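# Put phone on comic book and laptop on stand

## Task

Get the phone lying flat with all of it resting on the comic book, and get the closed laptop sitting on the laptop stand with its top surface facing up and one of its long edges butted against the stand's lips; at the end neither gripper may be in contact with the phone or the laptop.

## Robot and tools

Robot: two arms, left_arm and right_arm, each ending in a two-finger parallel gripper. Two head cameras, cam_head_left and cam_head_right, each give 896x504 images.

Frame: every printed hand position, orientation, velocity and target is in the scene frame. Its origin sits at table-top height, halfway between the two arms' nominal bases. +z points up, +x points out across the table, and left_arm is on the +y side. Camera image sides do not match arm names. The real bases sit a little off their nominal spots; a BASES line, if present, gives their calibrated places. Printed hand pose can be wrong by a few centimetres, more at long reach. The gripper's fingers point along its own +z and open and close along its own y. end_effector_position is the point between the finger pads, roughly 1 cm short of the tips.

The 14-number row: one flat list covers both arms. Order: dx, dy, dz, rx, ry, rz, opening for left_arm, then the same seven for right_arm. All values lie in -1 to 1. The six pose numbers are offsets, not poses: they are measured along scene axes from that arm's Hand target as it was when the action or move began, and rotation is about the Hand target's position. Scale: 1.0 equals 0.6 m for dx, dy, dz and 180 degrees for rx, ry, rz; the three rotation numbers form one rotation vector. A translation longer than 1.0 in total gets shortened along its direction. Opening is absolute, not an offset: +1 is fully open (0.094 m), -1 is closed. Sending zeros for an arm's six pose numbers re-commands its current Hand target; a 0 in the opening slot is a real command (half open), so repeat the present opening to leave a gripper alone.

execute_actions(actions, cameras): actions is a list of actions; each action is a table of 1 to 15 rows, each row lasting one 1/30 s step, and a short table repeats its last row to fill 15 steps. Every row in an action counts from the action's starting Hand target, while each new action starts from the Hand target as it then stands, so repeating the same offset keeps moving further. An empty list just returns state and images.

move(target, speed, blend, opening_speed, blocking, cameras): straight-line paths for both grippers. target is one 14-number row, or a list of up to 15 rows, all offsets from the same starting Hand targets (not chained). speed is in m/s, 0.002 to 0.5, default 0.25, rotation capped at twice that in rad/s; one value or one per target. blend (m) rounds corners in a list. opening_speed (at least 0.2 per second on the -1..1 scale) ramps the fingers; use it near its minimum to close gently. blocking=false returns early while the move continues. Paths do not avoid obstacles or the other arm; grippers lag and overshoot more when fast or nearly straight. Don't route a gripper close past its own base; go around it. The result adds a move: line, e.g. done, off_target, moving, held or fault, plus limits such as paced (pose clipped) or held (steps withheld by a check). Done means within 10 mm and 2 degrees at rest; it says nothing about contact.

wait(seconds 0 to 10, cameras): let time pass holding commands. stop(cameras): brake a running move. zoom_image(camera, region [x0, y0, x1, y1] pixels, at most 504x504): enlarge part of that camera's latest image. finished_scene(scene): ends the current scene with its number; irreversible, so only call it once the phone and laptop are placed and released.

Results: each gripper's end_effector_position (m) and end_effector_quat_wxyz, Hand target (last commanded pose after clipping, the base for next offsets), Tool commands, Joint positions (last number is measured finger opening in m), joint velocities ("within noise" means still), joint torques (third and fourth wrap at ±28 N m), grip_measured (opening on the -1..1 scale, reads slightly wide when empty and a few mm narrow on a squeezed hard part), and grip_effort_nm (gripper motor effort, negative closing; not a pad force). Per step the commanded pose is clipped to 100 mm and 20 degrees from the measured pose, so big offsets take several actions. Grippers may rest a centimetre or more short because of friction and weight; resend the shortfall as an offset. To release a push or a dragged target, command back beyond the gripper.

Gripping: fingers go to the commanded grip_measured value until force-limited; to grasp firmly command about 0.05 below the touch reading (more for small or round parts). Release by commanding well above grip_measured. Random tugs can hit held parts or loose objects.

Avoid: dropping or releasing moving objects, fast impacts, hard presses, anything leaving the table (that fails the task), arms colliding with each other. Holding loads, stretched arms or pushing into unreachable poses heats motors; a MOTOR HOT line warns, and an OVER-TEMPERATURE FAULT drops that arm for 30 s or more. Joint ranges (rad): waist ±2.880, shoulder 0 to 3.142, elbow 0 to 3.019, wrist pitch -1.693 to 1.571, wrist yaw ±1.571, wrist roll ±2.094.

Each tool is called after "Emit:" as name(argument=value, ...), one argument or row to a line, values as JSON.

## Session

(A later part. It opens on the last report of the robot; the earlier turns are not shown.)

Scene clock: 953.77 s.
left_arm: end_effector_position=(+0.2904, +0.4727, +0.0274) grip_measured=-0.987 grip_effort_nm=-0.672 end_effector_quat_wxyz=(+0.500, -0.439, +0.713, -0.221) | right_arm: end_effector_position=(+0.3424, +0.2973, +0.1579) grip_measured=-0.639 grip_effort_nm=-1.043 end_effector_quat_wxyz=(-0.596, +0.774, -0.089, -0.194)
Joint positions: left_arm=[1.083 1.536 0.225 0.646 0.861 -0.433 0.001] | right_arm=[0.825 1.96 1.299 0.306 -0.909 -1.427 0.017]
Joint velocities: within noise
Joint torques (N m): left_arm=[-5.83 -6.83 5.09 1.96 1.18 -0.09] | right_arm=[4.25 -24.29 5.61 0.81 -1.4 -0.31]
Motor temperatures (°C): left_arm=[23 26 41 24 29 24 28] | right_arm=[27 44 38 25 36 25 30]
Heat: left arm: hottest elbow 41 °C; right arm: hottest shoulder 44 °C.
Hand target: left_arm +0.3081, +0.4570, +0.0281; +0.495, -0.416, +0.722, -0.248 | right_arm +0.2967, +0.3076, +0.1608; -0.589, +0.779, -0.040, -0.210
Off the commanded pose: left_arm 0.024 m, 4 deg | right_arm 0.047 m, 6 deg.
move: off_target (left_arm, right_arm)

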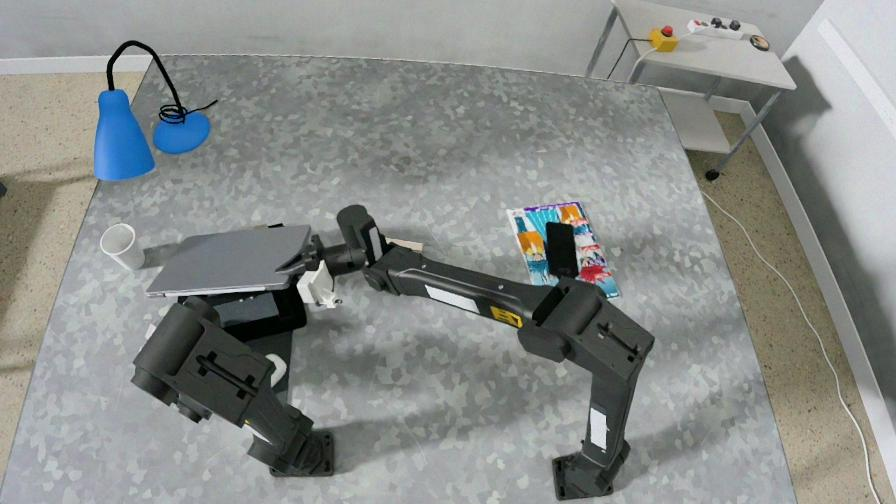

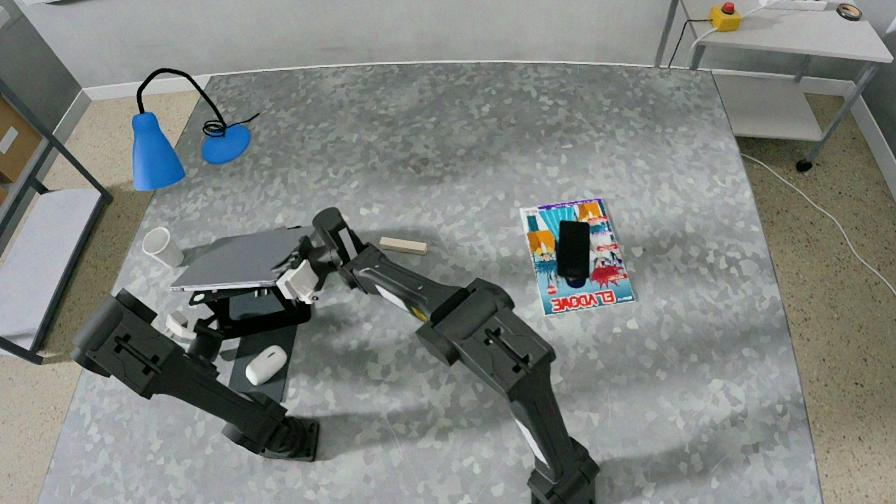

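Emit:
move(
  target=[
    [0.07,-0.05,0.0,0,0,0,-1,0,0,0.02,0,-0.02,0,-1],
  ],
  speed=0.06,
)

Emit:
zoom_image(
  camera="cam_head_right",
  region=[110, 200, 360, 380],
)

Emit:
zoom_image(
  camera="cam_head_left",
  region=[90, 200, 360, 380],
)

Scene clock: 958.03 s.
left_arm: end_effector_position=(+0.3294, +0.4567, +0.0300) grip_measured=-0.987 grip_effort_nm=-0.667 end_effector_quat_wxyz=(+0.506, -0.445, +0.707, -0.213) | right_arm: end_effector_position=(+0.3520, +0.2901, +0.1622) grip_measured=-0.639 grip_effort_nm=-1.038 end_effector_quat_wxyz=(-0.592, +0.781, -0.100, -0.173)
Joint positions: left_arm=[0.895 1.57 0.22 0.812 0.684 -0.599 0.001] | right_arm=[0.814 1.937 1.294 0.261 -0.872 -1.456 0.017]
Joint velocities: within noise
Joint torques (N m): left_arm=[-7.53 -8 4.04 2.37 1.1 -0.13] | right_arm=[5.19 -24.35 6.26 0.95 -1.96 -0.63]
Motor temperatures (°C): left_arm=[23 26 40 24 30 24 28] | right_arm=[27 44 37 25 36 25 30]
Heat: left arm: hottest elbow 40 °C; right arm: hottest shoulder 44 °C.
Hand target: left_arm +0.3501, +0.4271, +0.0282; +0.495, -0.416, +0.722, -0.248 | right_arm +0.2966, +0.3077, +0.1727; -0.590, +0.785, -0.021, -0.185
Off the commanded pose: left_arm 0.036 m, 6 deg | right_arm 0.059 m, 9 deg.
move: off_target (left_arm, right_arm)

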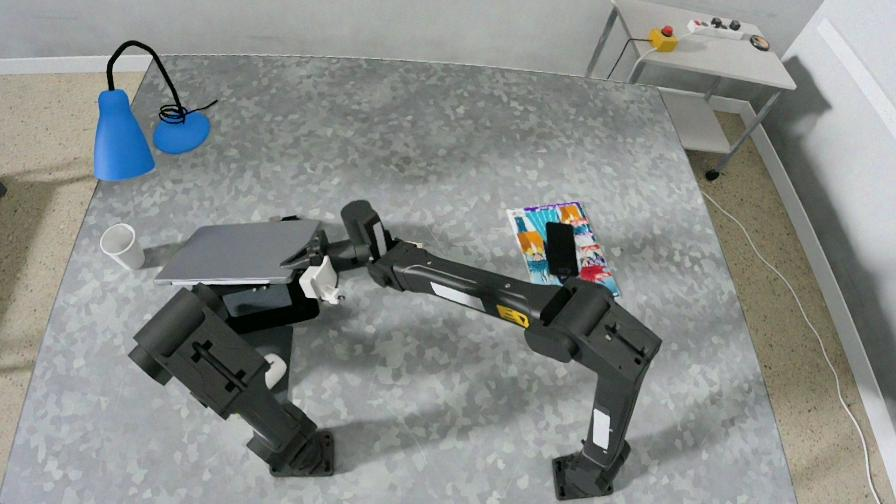

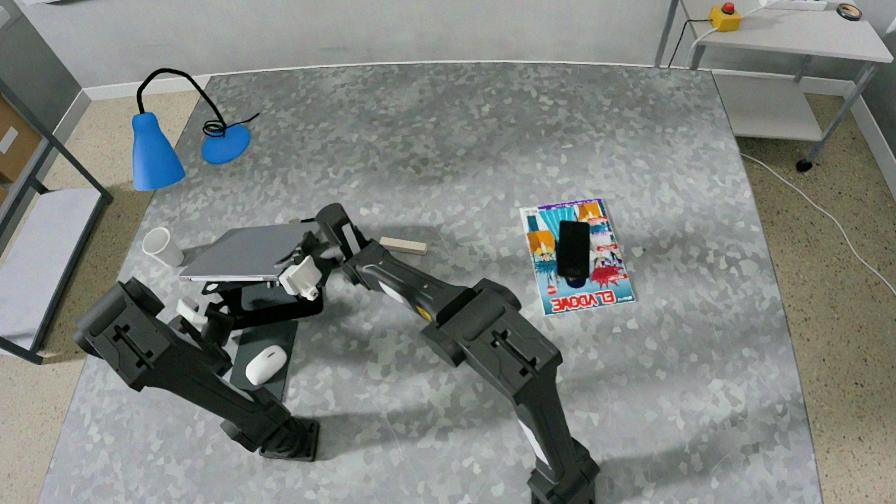

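Scaled by 2.016.

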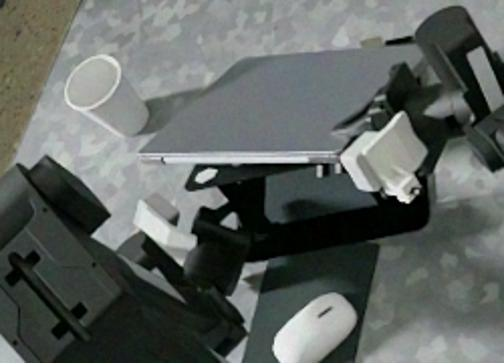

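Scaled by 1.867.

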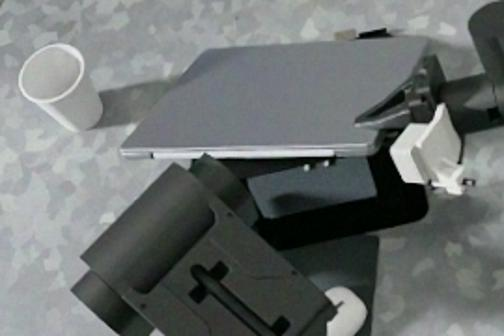

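Emit:
move(
  target=[
    [0.0,0.0,0.0,0,0,0,-1,0.02,0,0.05,0.03,-0.04,0.0,-1],
    [0.05,-0.02,0.0,0,0,0,-1,-0.01,0,0.05,0.03,-0.04,0.03,-1],
  ],
  speed=0.06,
)

Emit:
zoom_image(
  camera="cam_head_right",
  region=[110, 200, 360, 380],
)

Emit:
zoom_image(
  camera="cam_head_left",
  region=[90, 200, 360, 380],
)

Scene clock: 964.63 s.
left_arm: end_effector_position=(+0.3505, +0.4415, +0.0295) grip_measured=-0.987 grip_effort_nm=-0.662 end_effector_quat_wxyz=(+0.504, -0.452, +0.704, -0.214) | right_arm: end_effector_position=(+0.3546, +0.2817, +0.1695) grip_measured=-0.641 grip_effort_nm=-1.038 end_effector_quat_wxyz=(-0.608, +0.776, -0.050, -0.157)
Joint positions: left_arm=[0.781 1.589 0.22 0.871 0.579 -0.682 0.001] | right_arm=[0.794 1.933 1.291 0.282 -0.929 -1.546 0.017]
Joint velocities: within noise
Joint torques (N m): left_arm=[-9.17 -5.89 6.26 1.95 0.95 -0.04] | right_arm=[6.12 -25.82 7.58 1.25 -2.66 -0.85]
Motor temperatures (°C): left_arm=[23 26 39 24 30 24 28] | right_arm=[27 45 37 25 38 25 30]
Heat: left arm: hottest elbow 39 °C; right arm: hottest shoulder 45 °C.
Hand target: left_arm +0.3801, +0.4151, +0.0281; +0.495, -0.416, +0.721, -0.249 | right_arm +0.2908, +0.3076, +0.2026; -0.617, +0.767, +0.061, -0.164
Off the commanded pose: left_arm 0.040 m, 6 deg | right_arm 0.077 m, 13 deg.
move: off_target (left_arm, right_arm)

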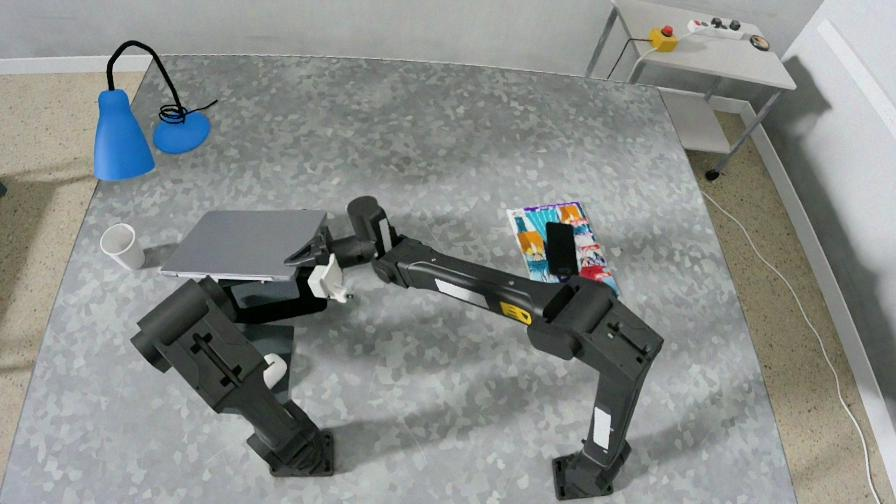

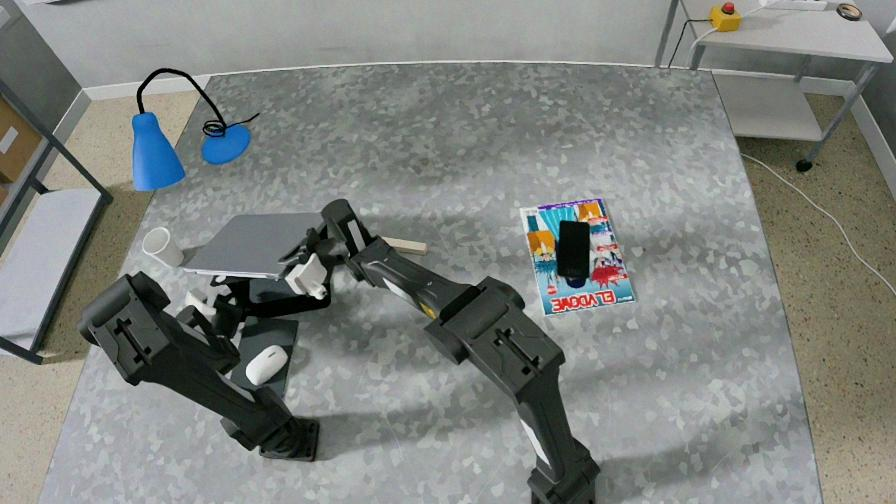

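Scaled by 2.016.

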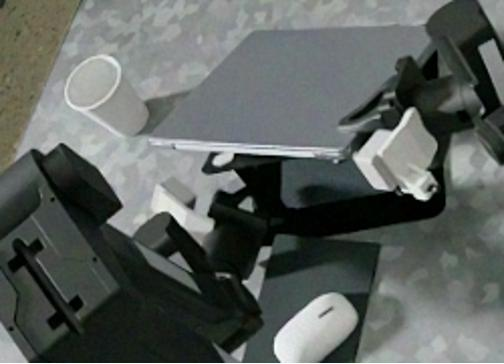

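Scaled by 1.867.

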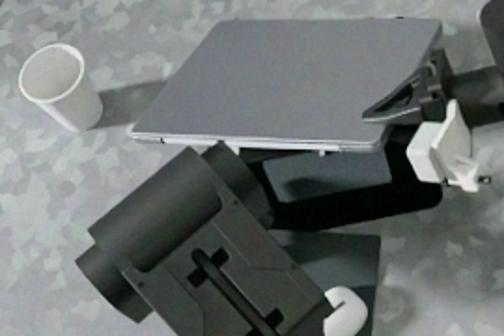

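Emit:
move(
  target=[
    [0.06,-0.02,0.0,0,0,0,-1,-0.04,0,0.03,0.01,-0.0,0.03,-1],
  ],
  speed=0.06,
)

Emit:
move(
  target=[
    [-0.04,0.0,0.0,0,0,0,-1,0.03,0,-0.05,-0.01,0.07,0.0,-1],
  ],
  speed=0.06,
)

Emit:
zoom_image(
  camera="cam_head_right",
  region=[110, 180, 360, 360],
)

Emit:
zoom_image(
  camera="cam_head_left",
  region=[90, 180, 360, 360],
)

Scene clock: 969.50 s.
left_arm: end_effector_position=(+0.3739, +0.4216, +0.0274) grip_measured=-0.987 grip_effort_nm=-0.662 end_effector_quat_wxyz=(+0.500, -0.452, +0.708, -0.213) | right_arm: end_effector_position=(+0.3402, +0.2782, +0.1854) grip_measured=-0.650 grip_effort_nm=-1.038 end_effector_quat_wxyz=(-0.614, +0.767, -0.017, -0.185)
Joint positions: left_arm=[0.655 1.605 0.23 0.897 0.47 -0.741 0.001] | right_arm=[0.793 1.914 1.291 0.279 -1.016 -1.552 0.016]
Joint velocities: within noise
Joint torques (N m): left_arm=[-8.23 -5.36 9.77 1.59 0.94 -0.18] | right_arm=[7.41 -25.41 7.65 1.2 -2.5 -0.82]
Motor temperatures (°C): left_arm=[23 26 38 24 30 24 28] | right_arm=[27 45 37 25 40 26 30]
Heat: left arm: hottest elbow 38 °C; right arm: hottest shoulder 45 °C.
Hand target: left_arm +0.4161, +0.4031, +0.0281; +0.495, -0.416, +0.722, -0.248 | right_arm +0.2667, +0.3076, +0.2207; -0.621, +0.753, +0.100, -0.192
Off the commanded pose: left_arm 0.046 m, 6 deg | right_arm 0.087 m, 14 deg.
move: off_target (left_arm, right_arm)

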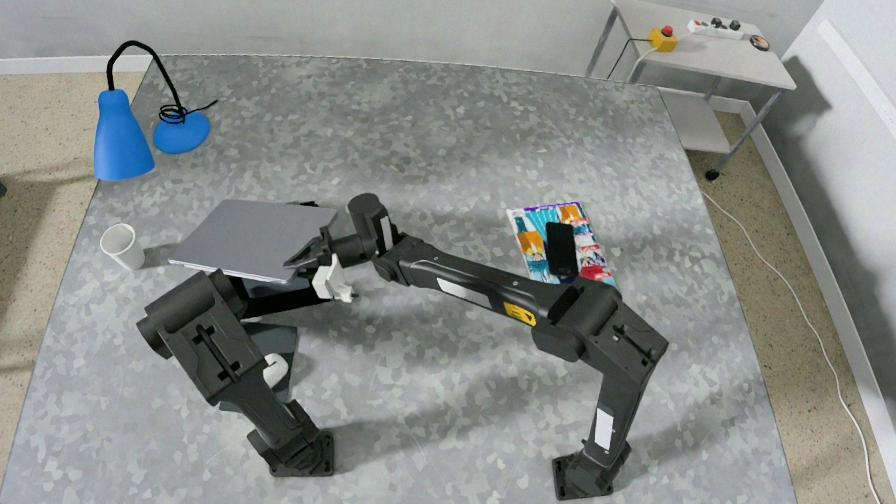

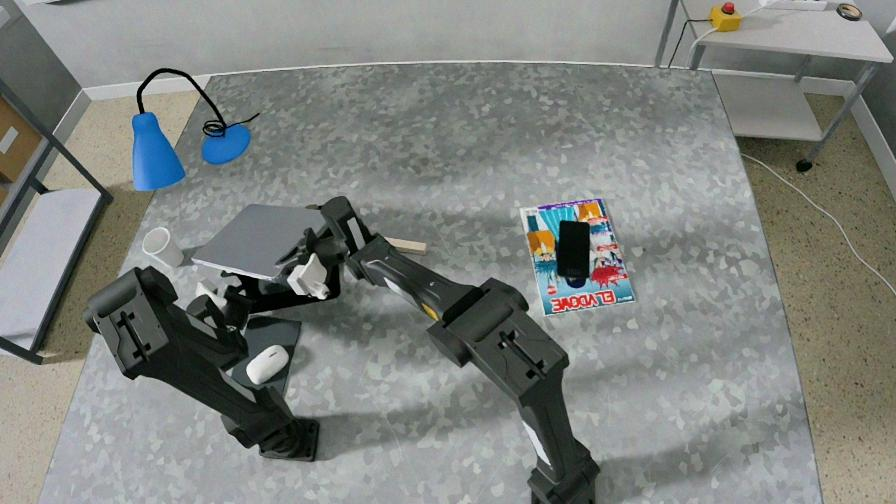

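Scene clock: 972.07 s.
left_arm: end_effector_position=(+0.3750, +0.4169, +0.0280) grip_measured=-0.987 grip_effort_nm=-0.662 end_effector_quat_wxyz=(+0.500, -0.437, +0.715, -0.220) | right_arm: end_effector_position=(+0.3362, +0.2812, +0.1869) grip_measured=-0.652 grip_effort_nm=-1.033 end_effector_quat_wxyz=(-0.616, +0.743, -0.056, -0.257)
Joint positions: left_arm=[0.656 1.608 0.23 0.9 0.5 -0.719 0.001] | right_arm=[0.792 1.95 1.291 0.423 -1.082 -1.31 0.016]
Joint velocities: within noise
Joint torques (N m): left_arm=[-4.48 -7.53 6.02 2.29 1.46 -0.14] | right_arm=[5.66 -21.25 8.23 2.25 -2.39 -0.46]
Motor temperatures (°C): left_arm=[23 26 38 24 31 24 28] | right_arm=[27 45 37 25 41 25 30]
Heat: left arm: hottest elbow 38 °C; right arm: hottest shoulder 45 °C.
Hand target: left_arm +0.3921, +0.4031, +0.0282; +0.495, -0.416, +0.721, -0.248 | right_arm +0.2846, +0.3076, +0.1908; -0.616, +0.737, +0.028, -0.275
Off the commanded pose: left_arm 0.022 m, 4 deg | right_arm 0.058 m, 10 deg.
move: off_target (left_arm, right_arm)

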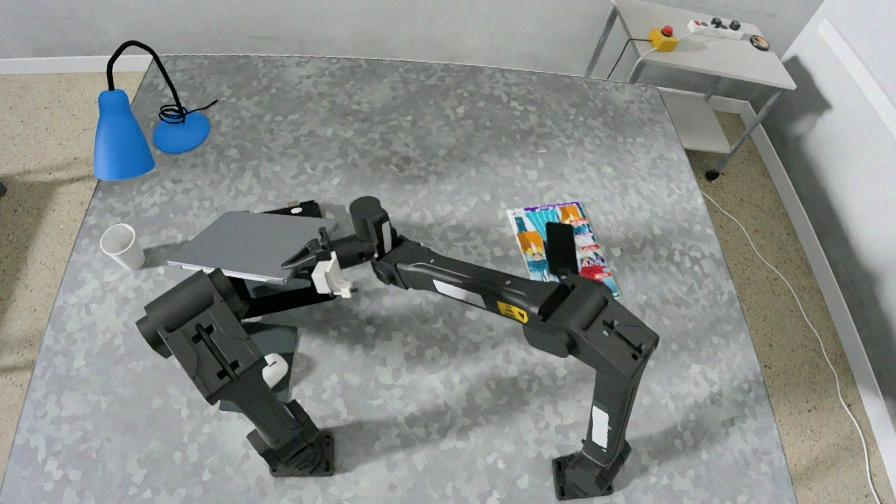

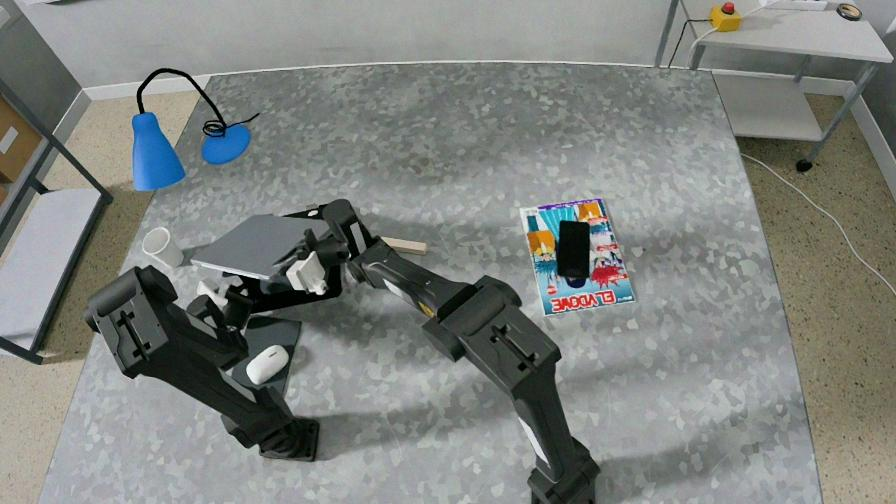

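Scaled by 2.016.

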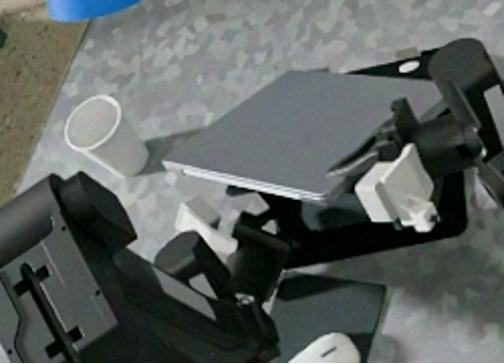

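Scaled by 1.867.

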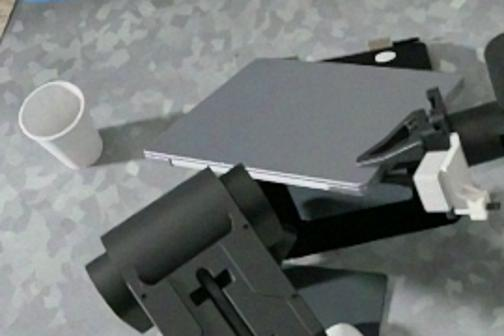

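Emit:
execute_actions(
  actions=[],
)

Emit:
zoom_image(
  camera="cam_head_left",
  region=[130, 150, 430, 380],
)

Emit:
zoom_image(
  camera="cam_head_right",
  region=[130, 150, 430, 380],
)

Scene clock: 984.70 s.
left_arm: end_effector_position=(+0.3750, +0.4169, +0.0280) grip_measured=-0.987 grip_effort_nm=-0.662 end_effector_quat_wxyz=(+0.500, -0.436, +0.715, -0.220) | right_arm: end_effector_position=(+0.3362, +0.2812, +0.1868) grip_measured=-0.652 grip_effort_nm=-1.038 end_effector_quat_wxyz=(-0.616, +0.743, -0.056, -0.257)
Joint positions: left_arm=[0.656 1.608 0.23 0.9 0.5 -0.719 0.001] | right_arm=[0.792 1.95 1.291 0.424 -1.082 -1.309 0.016]
Joint velocities: within noise
Joint torques (N m): left_arm=[-4.72 -7.41 6.15 2.17 1.48 -0.08] | right_arm=[5.6 -21.36 8.21 2.15 -2.39 -0.42]
Motor temperatures (°C): left_arm=[23 26 37 24 32 24 28] | right_arm=[27 44 37 25 43 25 30]
Heat: left arm: hottest elbow 37 °C; right arm: hottest shoulder 44 °C.
Hand target: left_arm +0.3922, +0.4031, +0.0283; +0.495, -0.416, +0.721, -0.248 | right_arm +0.2846, +0.3076, +0.1906; -0.616, +0.737, +0.028, -0.275
Tool commands: left_gripper/opening=-1.0 right_gripper/opening=-1.0
Off the commanded pose: left_arm 0.022 m, 4 deg | right_arm 0.058 m, 10 deg.

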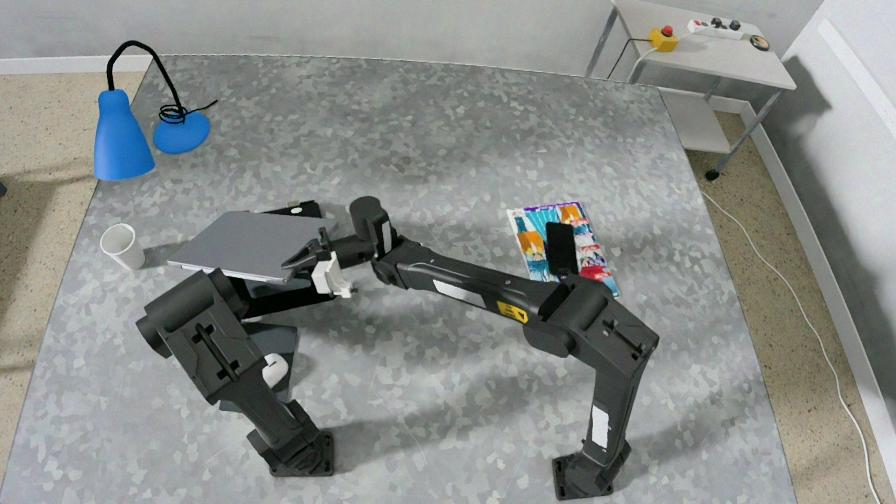

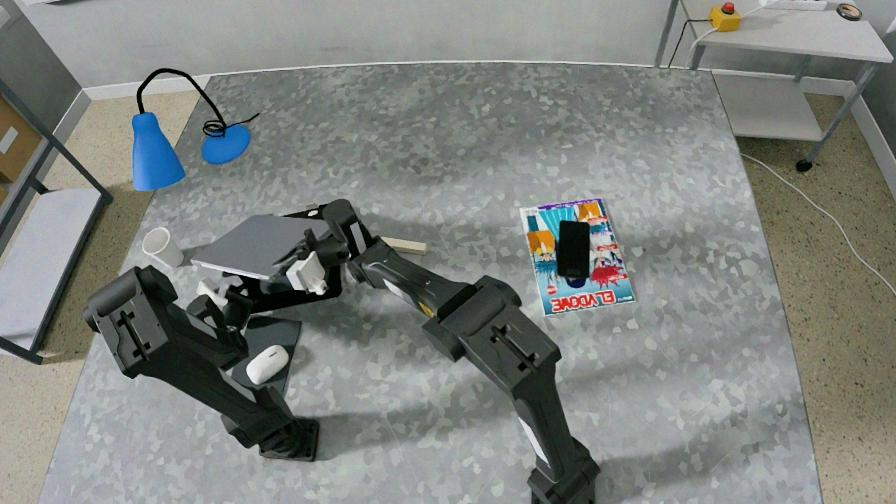

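Scaled by 1.680.

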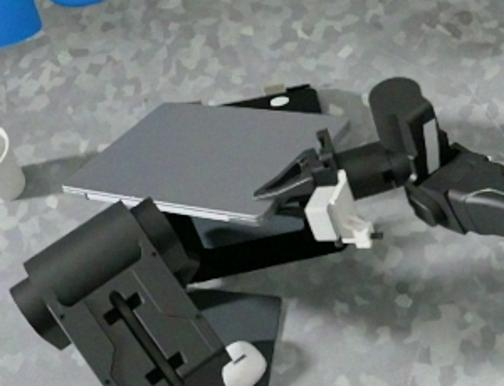

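Scaled by 1.680.

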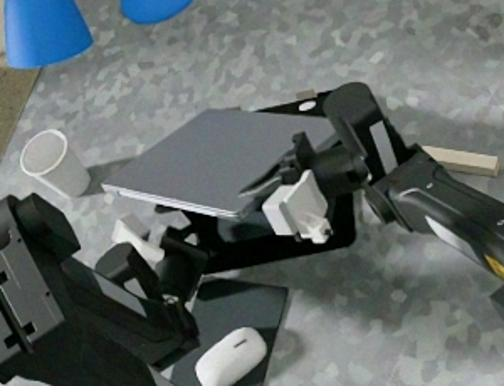

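Emit:
move(
  target=[
    [0.03,0,0,0,0,0,-1,0,0,0.06,0.05,-0.06,0,-1],
    [0.06,0,0,0,0,0,-1,-0.03,0,0.07,0.05,-0.06,0.09,-1],
  ],
  speed=0.1,
)

Emit:
zoom_image(
  camera="cam_head_left",
  region=[130, 150, 430, 380],
)

Emit:
zoom_image(
  camera="cam_head_right",
  region=[130, 150, 430, 380],
)

Scene clock: 992.67 s.
left_arm: end_effector_position=(+0.3878, +0.4078, +0.0277) grip_measured=-0.987 grip_effort_nm=-0.662 end_effector_quat_wxyz=(+0.497, -0.435, +0.717, -0.224) | right_arm: end_effector_position=(+0.3018, +0.2767, +0.1998) grip_measured=-0.660 grip_effort_nm=-1.038 end_effector_quat_wxyz=(-0.622, +0.716, +0.123, -0.292)
Joint positions: left_arm=[0.601 1.617 0.245 0.902 0.461 -0.747 0.001] | right_arm=[0.8 1.981 1.365 0.338 -1.367 -1.576 0.016]
Joint velocities: within noise
Joint torques (N m): left_arm=[-6.77 -5.19 11.21 1.17 0.34 -0.24] | right_arm=[5.25 -23.3 12.15 1.13 -1.66 -0.33]
Motor temperatures (°C): left_arm=[23 26 37 24 32 24 28] | right_arm=[27 44 37 25 43 25 30]
Heat: left arm: hottest elbow 37 °C; right arm: hottest shoulder 44 °C.
Hand target: left_arm +0.4281, +0.4030, +0.0281; +0.495, -0.416, +0.722, -0.249 | right_arm +0.2668, +0.3076, +0.2328; -0.622, +0.698, +0.211, -0.285
Off the commanded pose: left_arm 0.041 m, 4 deg | right_arm 0.057 m, 10 deg.
move: off_target (left_arm, right_arm)

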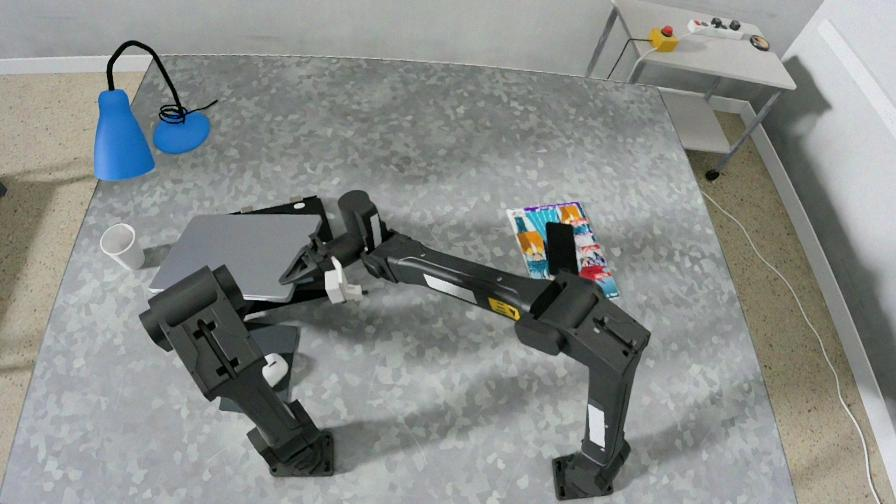

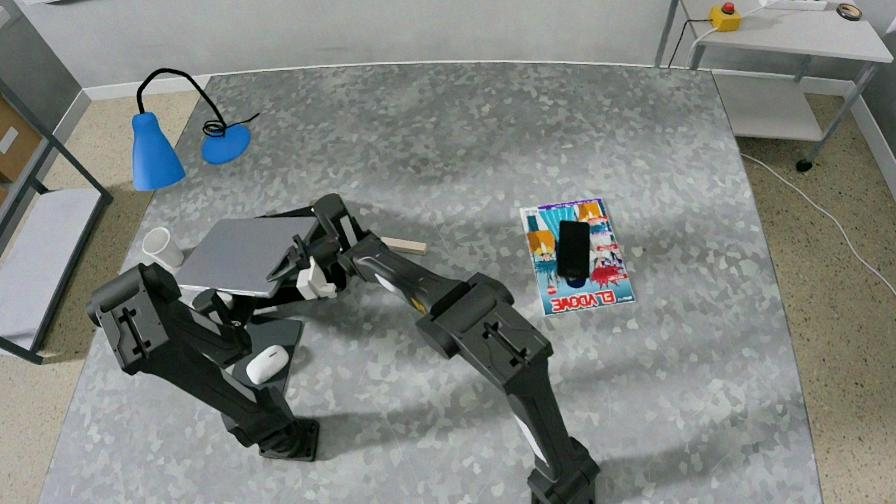

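Scaled by 1.680.

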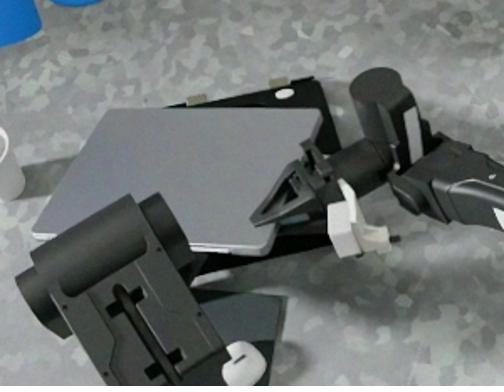

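Scaled by 1.680.

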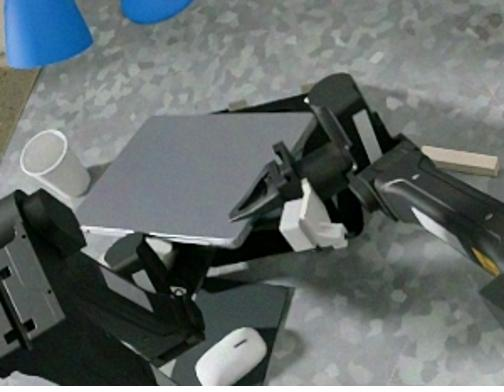

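Emit:
move(
  target=[
    [0,0,0,0,0,0,-1,0,-0.05,0,-0.02,0.02,0.06,-1],
    [0,0,0,0,0,0,-1,0,-0.07,-0.03,-0.05,0.06,0.07,-1],
  ],
  speed=0.1,
)

Emit:
zoom_image(
  camera="cam_head_left",
  region=[130, 150, 430, 380],
)

Emit:
zoom_image(
  camera="cam_head_right",
  region=[130, 150, 430, 380],
)

Scene clock: 998.67 s.
left_arm: end_effector_position=(+0.3931, +0.4045, +0.0280) grip_measured=-0.987 grip_effort_nm=-0.662 end_effector_quat_wxyz=(+0.495, -0.436, +0.715, -0.232) | right_arm: end_effector_position=(+0.3048, +0.2629, +0.1975) grip_measured=-0.660 grip_effort_nm=-1.038 end_effector_quat_wxyz=(-0.598, +0.705, +0.141, -0.353)
Joint positions: left_arm=[0.585 1.625 0.253 0.906 0.459 -0.766 0.001] | right_arm=[0.776 2.009 1.458 -0.042 -1.508 -1.826 0.016]
Joint velocities: within noise
Joint torques (N m): left_arm=[-5.07 -6.36 10.74 1.36 0.38 -0.03] | right_arm=[3.6 -25.35 7.46 -0.34 -2.96 0.42]
Motor temperatures (°C): left_arm=[23 26 37 24 31 24 28] | right_arm=[27 43 38 25 44 25 30]
Heat: left arm: hottest elbow 37 °C; right arm: hottest wrist yaw 44 °C.
Hand target: left_arm +0.4281, +0.4030, +0.0281; +0.495, -0.416, +0.722, -0.248 | right_arm +0.2665, +0.2657, +0.2147; -0.547, +0.688, +0.204, -0.431
Off the commanded pose: left_arm 0.035 m, 3 deg | right_arm 0.042 m, 13 deg.
joint sent to its limit (right arm) — joint 5 (wrist yaw), lower limit. The joint targets are off in orientation, not in position.
move: off_target (left_arm, right_arm)

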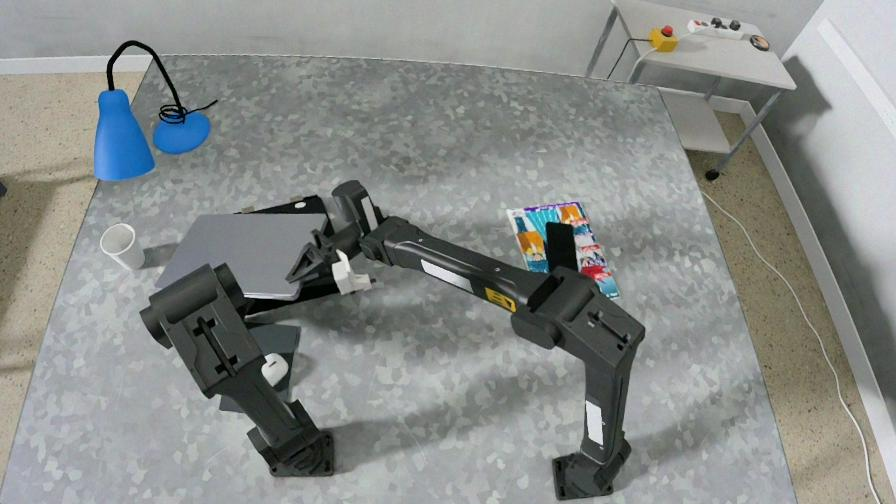

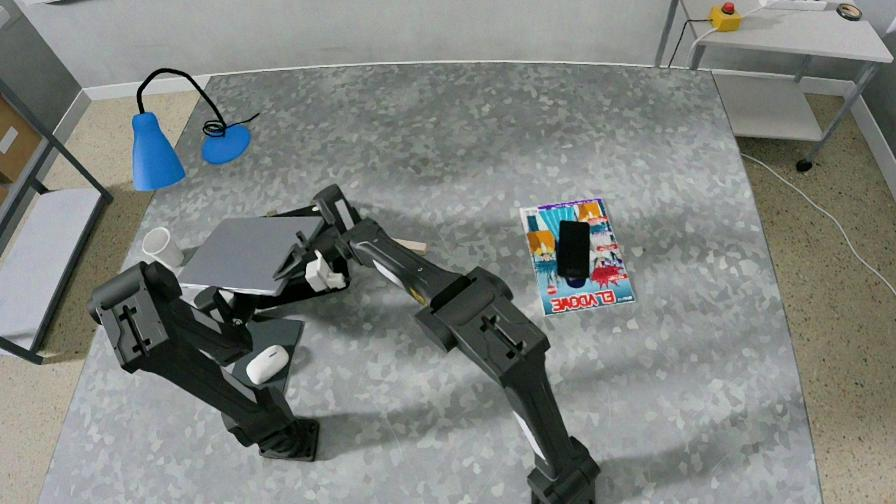

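Scaled by 1.680.

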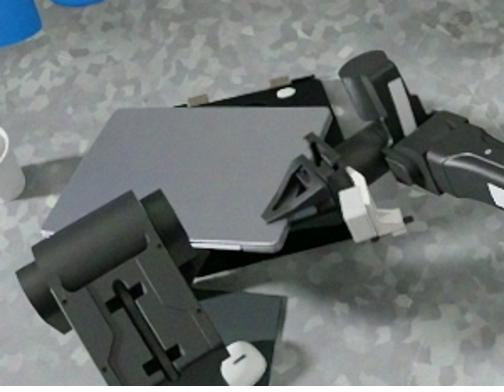

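Scaled by 1.680.

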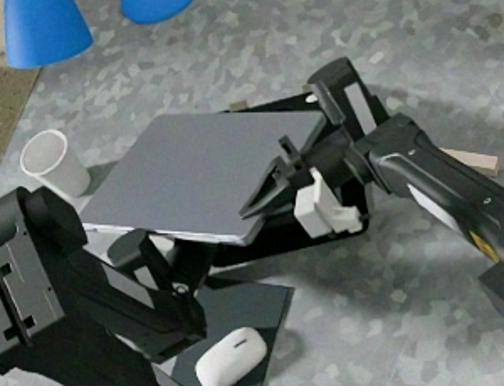

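Emit:
move(
  target=[-0.1,0,0,0,0,0,-1,0,0,-0.05,0,0.05,0,-1],
  speed=0.08,
)

Emit:
zoom_image(
  camera="cam_head_left",
  region=[130, 150, 430, 380],
)

Emit:
zoom_image(
  camera="cam_head_right",
  region=[130, 150, 430, 380],
)

Scene clock: 1003.07 s.
left_arm: end_effector_position=(+0.3774, +0.3959, +0.0293) grip_measured=-0.987 grip_effort_nm=-0.662 end_effector_quat_wxyz=(+0.486, -0.419, +0.719, -0.268) | right_arm: end_effector_position=(+0.3014, +0.2555, +0.1994) grip_measured=-0.660 grip_effort_nm=-1.033 end_effector_quat_wxyz=(-0.593, +0.697, +0.137, -0.379)
Joint positions: left_arm=[0.645 1.617 0.223 0.913 0.593 -0.747 0.001] | right_arm=[0.771 2.009 1.458 -0.082 -1.555 -1.828 0.016]
Joint velocities: within noise
Joint torques (N m): left_arm=[0.67 -9.23 2.32 2.06 -0.16 0.48] | right_arm=[4.19 -21.95 6.61 -0.25 -1.39 0.59]
Motor temperatures (°C): left_arm=[23 26 37 24 31 24 28] | right_arm=[27 43 38 25 45 25 30]
Heat: left arm: hottest elbow 37 °C; right arm: hottest wrist yaw 45 °C.
Hand target: left_arm +0.3681, +0.4031, +0.0281; +0.495, -0.416, +0.721, -0.248 | right_arm +0.2666, +0.2656, +0.1847; -0.562, +0.652, +0.160, -0.484
Off the commanded pose: left_arm 0.012 m, 2 deg | right_arm 0.039 m, 14 deg.
joint sent to its limit (right arm) — joint 5 (wrist yaw), lower limit. The joint targets are off in orientation, not in position.
move: off_target (left_arm, right_arm)

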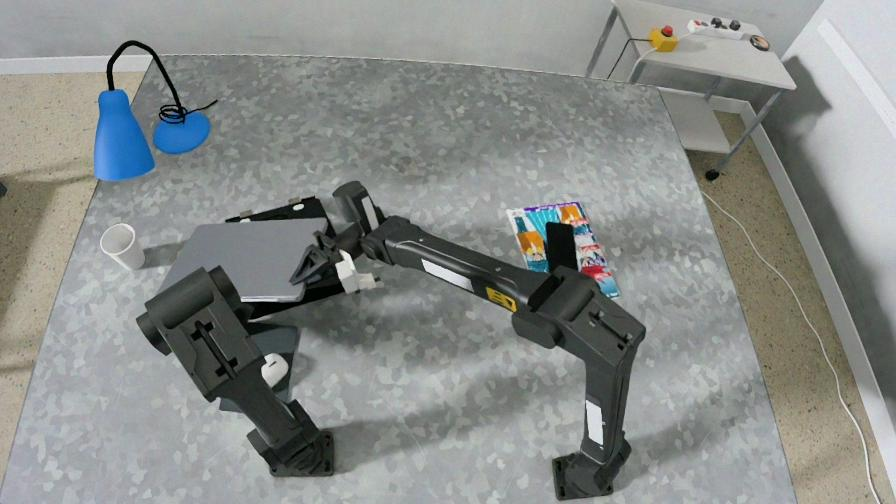

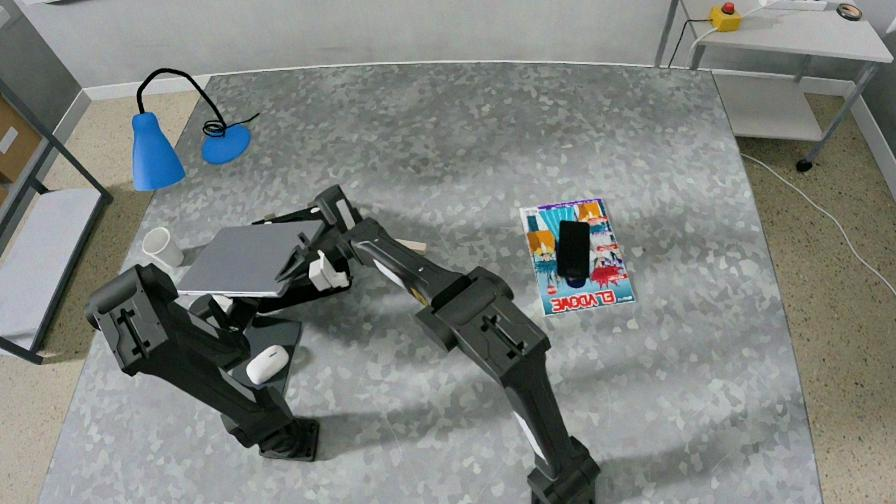

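Scaled by 1.680.

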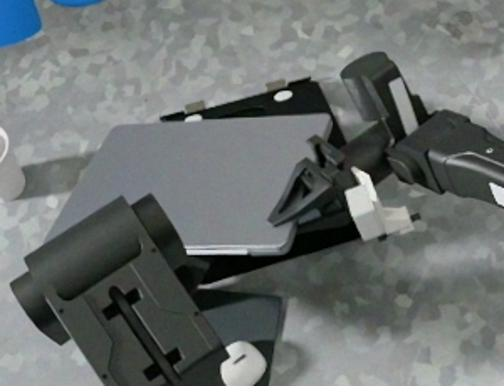

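Scaled by 1.680.

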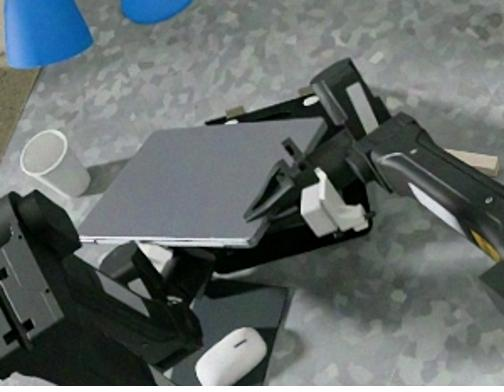

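Emit:
move(
  target=[
    [-0.2,0,0,0,0,0,-1,0,0,-0.03,0,0.0,0,-1],
    [-0.3,0,0.15,0,0,0,-1,0.01,0,-0.07,0,0.0,0,-1],
  ],
  speed=0.12,
)

Emit:
zoom_image(
  camera="cam_head_left",
  region=[130, 150, 430, 380],
)

Emit:
zoom_image(
  camera="cam_head_right",
  region=[130, 150, 430, 380],
)

Scene clock: 1009.47 s.
left_arm: end_effector_position=(+0.1907, +0.3804, +0.0976) grip_measured=-0.987 grip_effort_nm=-0.662 end_effector_quat_wxyz=(+0.481, -0.425, +0.718, -0.268) | right_arm: end_effector_position=(+0.2986, +0.2535, +0.1953) grip_measured=-0.660 grip_effort_nm=-1.038 end_effector_quat_wxyz=(-0.598, +0.688, +0.153, -0.381)
Joint positions: left_arm=[1.531 0.809 0.218 -0.891 1.166 0.431 0.001] | right_arm=[0.772 2.019 1.458 -0.09 -1.581 -1.872 0.016]
Joint velocities: within noise
Joint torques (N m): left_arm=[-0.97 -0.67 14.56 0.13 0.66 0.16] | right_arm=[3.43 -17.73 5.85 0.25 -0.5 0.39]
Motor temperatures (°C): left_arm=[23 26 37 24 30 24 28] | right_arm=[27 42 37 25 42 25 30]
Heat: left arm: hottest elbow 37 °C; right arm: hottest shoulder 42 °C.
Hand target: left_arm +0.1881, +0.4031, +0.1182; +0.495, -0.416, +0.722, -0.248 | right_arm +0.2727, +0.2656, +0.1425; -0.562, +0.652, +0.160, -0.484
Off the commanded pose: left_arm 0.031 m, 3 deg | right_arm 0.060 m, 13 deg.
joint sent to its limit (right arm) — joint 5 (wrist yaw), lower limit. The joint targets are off in position and orientation.
move: off_target (left_arm, right_arm)

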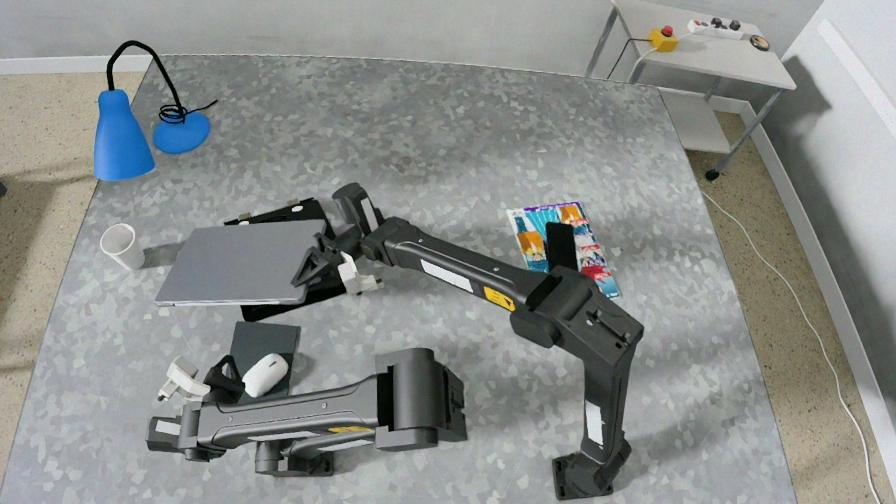

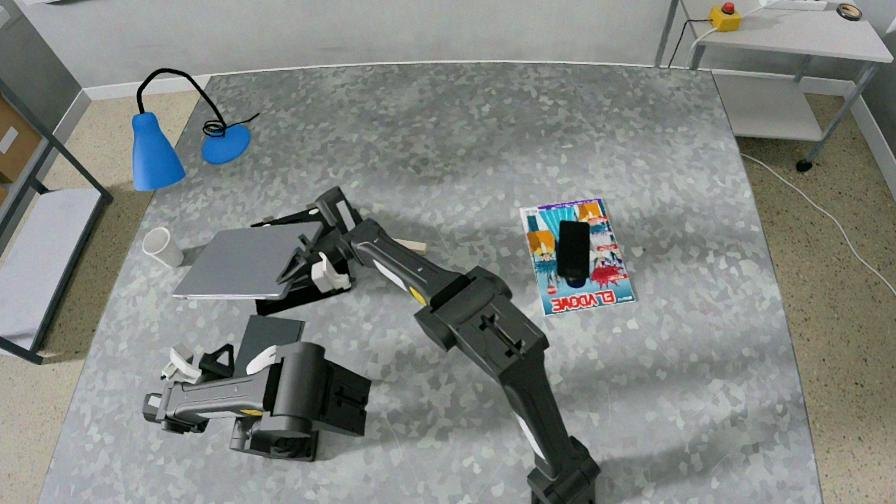

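Scaled by 1.680.

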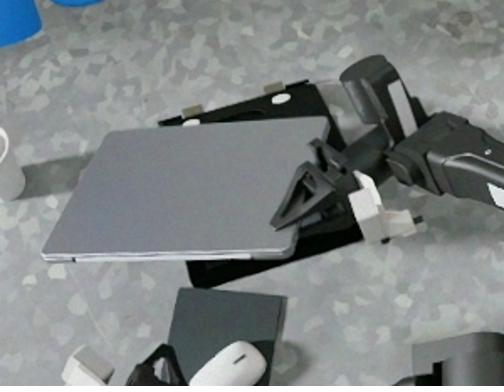

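Scaled by 1.680.

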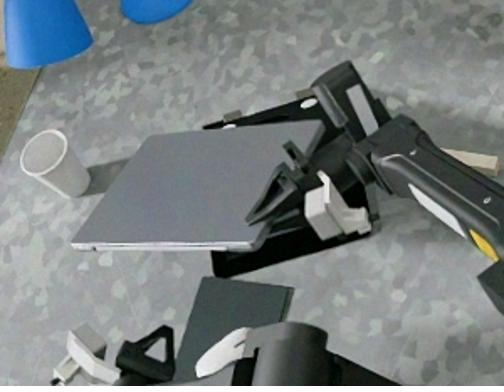

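Emit:
move(
  target=[-0.04,0.0,0.13,-0.142,-0.081,0.302,0.6,0.05,0,0.04,0,0,0,-1],
  speed=0.2,
)

Emit:
zoom_image(
  camera="cam_head_left",
  region=[60, 150, 410, 450],
)

Emit:
zoom_image(
  camera="cam_head_right",
  region=[90, 150, 440, 450],
)

Scene clock: 1028.70 s.
left_arm: end_effector_position=(+0.1638, +0.4071, +0.1524) grip_measured=+0.598 grip_effort_nm=0.129 end_effector_quat_wxyz=(-0.440, +0.790, -0.358, +0.234) | right_arm: end_effector_position=(+0.3028, +0.2542, +0.2000) grip_measured=-0.660 grip_effort_nm=-1.038 end_effector_quat_wxyz=(-0.592, +0.690, +0.140, -0.392)
Joint positions: left_arm=[1.342 0.009 0.226 -0.874 0.602 -1.223 0.075] | right_arm=[0.768 2.021 1.473 -0.094 -1.586 -1.828 0.016]
Joint velocities: within noise
Joint torques (N m): left_arm=[-2.26 1.61 18.82 1.24 0.05 -0.03] | right_arm=[1.44 -18.08 9.22 0.24 -0.32 0.51]
Motor temperatures (°C): left_arm=[23 26 40 24 30 24 28] | right_arm=[27 41 37 25 37 25 30]
Heat: left arm: hottest elbow 40 °C; right arm: hottest shoulder 41 °C.
Hand target: left_arm +0.1641, +0.4030, +0.1962; -0.536, +0.758, -0.319, +0.194 | right_arm +0.3027, +0.2656, +0.1667; -0.562, +0.652, +0.160, -0.484
Off the commanded pose: left_arm 0.044 m, 13 deg | right_arm 0.035 m, 12 deg.
joint read past its limit (right arm) — joint 5 (wrist yaw), lower limit.
joint sent to its limit (left arm) — joint 2 (shoulder), lower limit. The joint targets are off in position and orientation.
joint sent to its limit (right arm) — joint 5 (wrist yaw), lower limit. The joint targets are off in orientation, not in position.
move: off_target (left_arm, right_arm)

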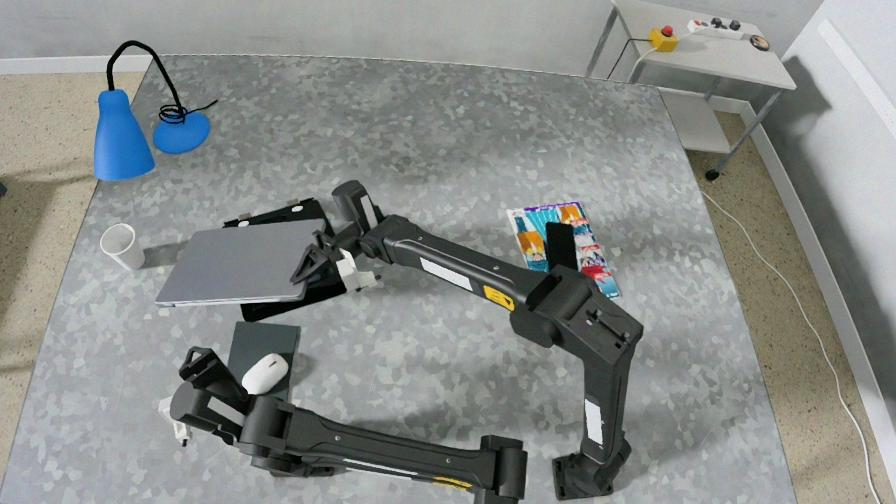

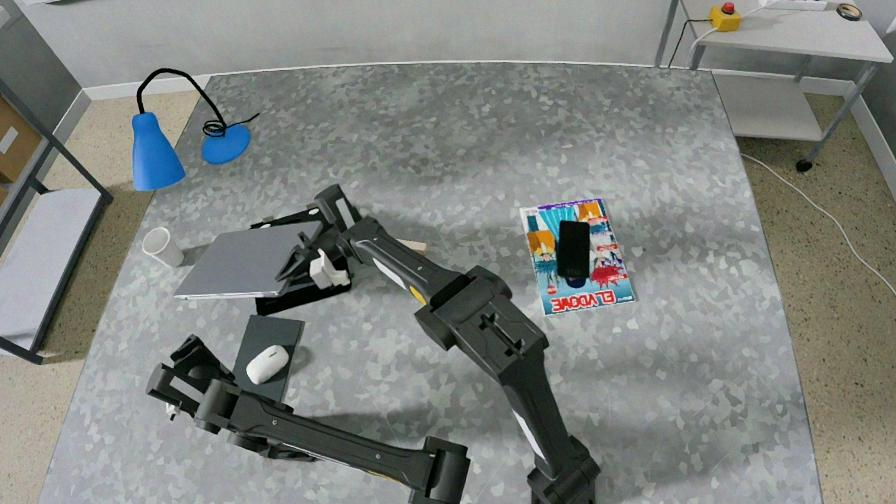

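Scaled by 1.440.

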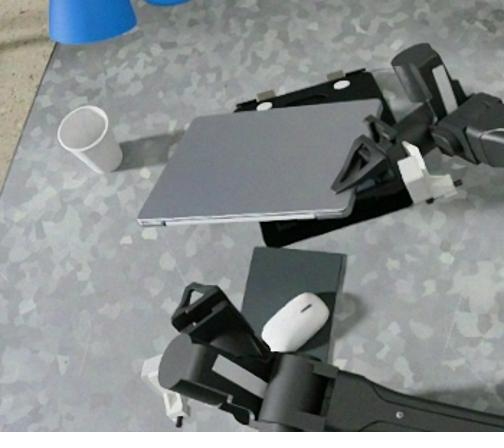

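Scaled by 1.440.

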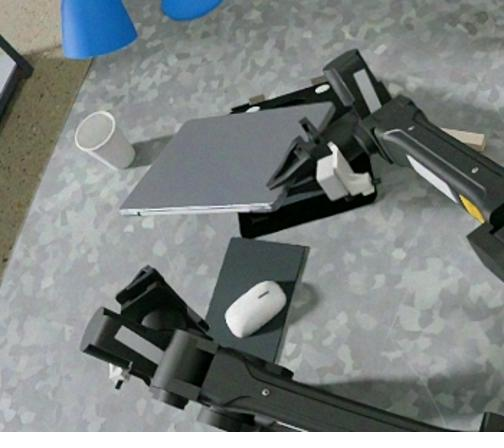

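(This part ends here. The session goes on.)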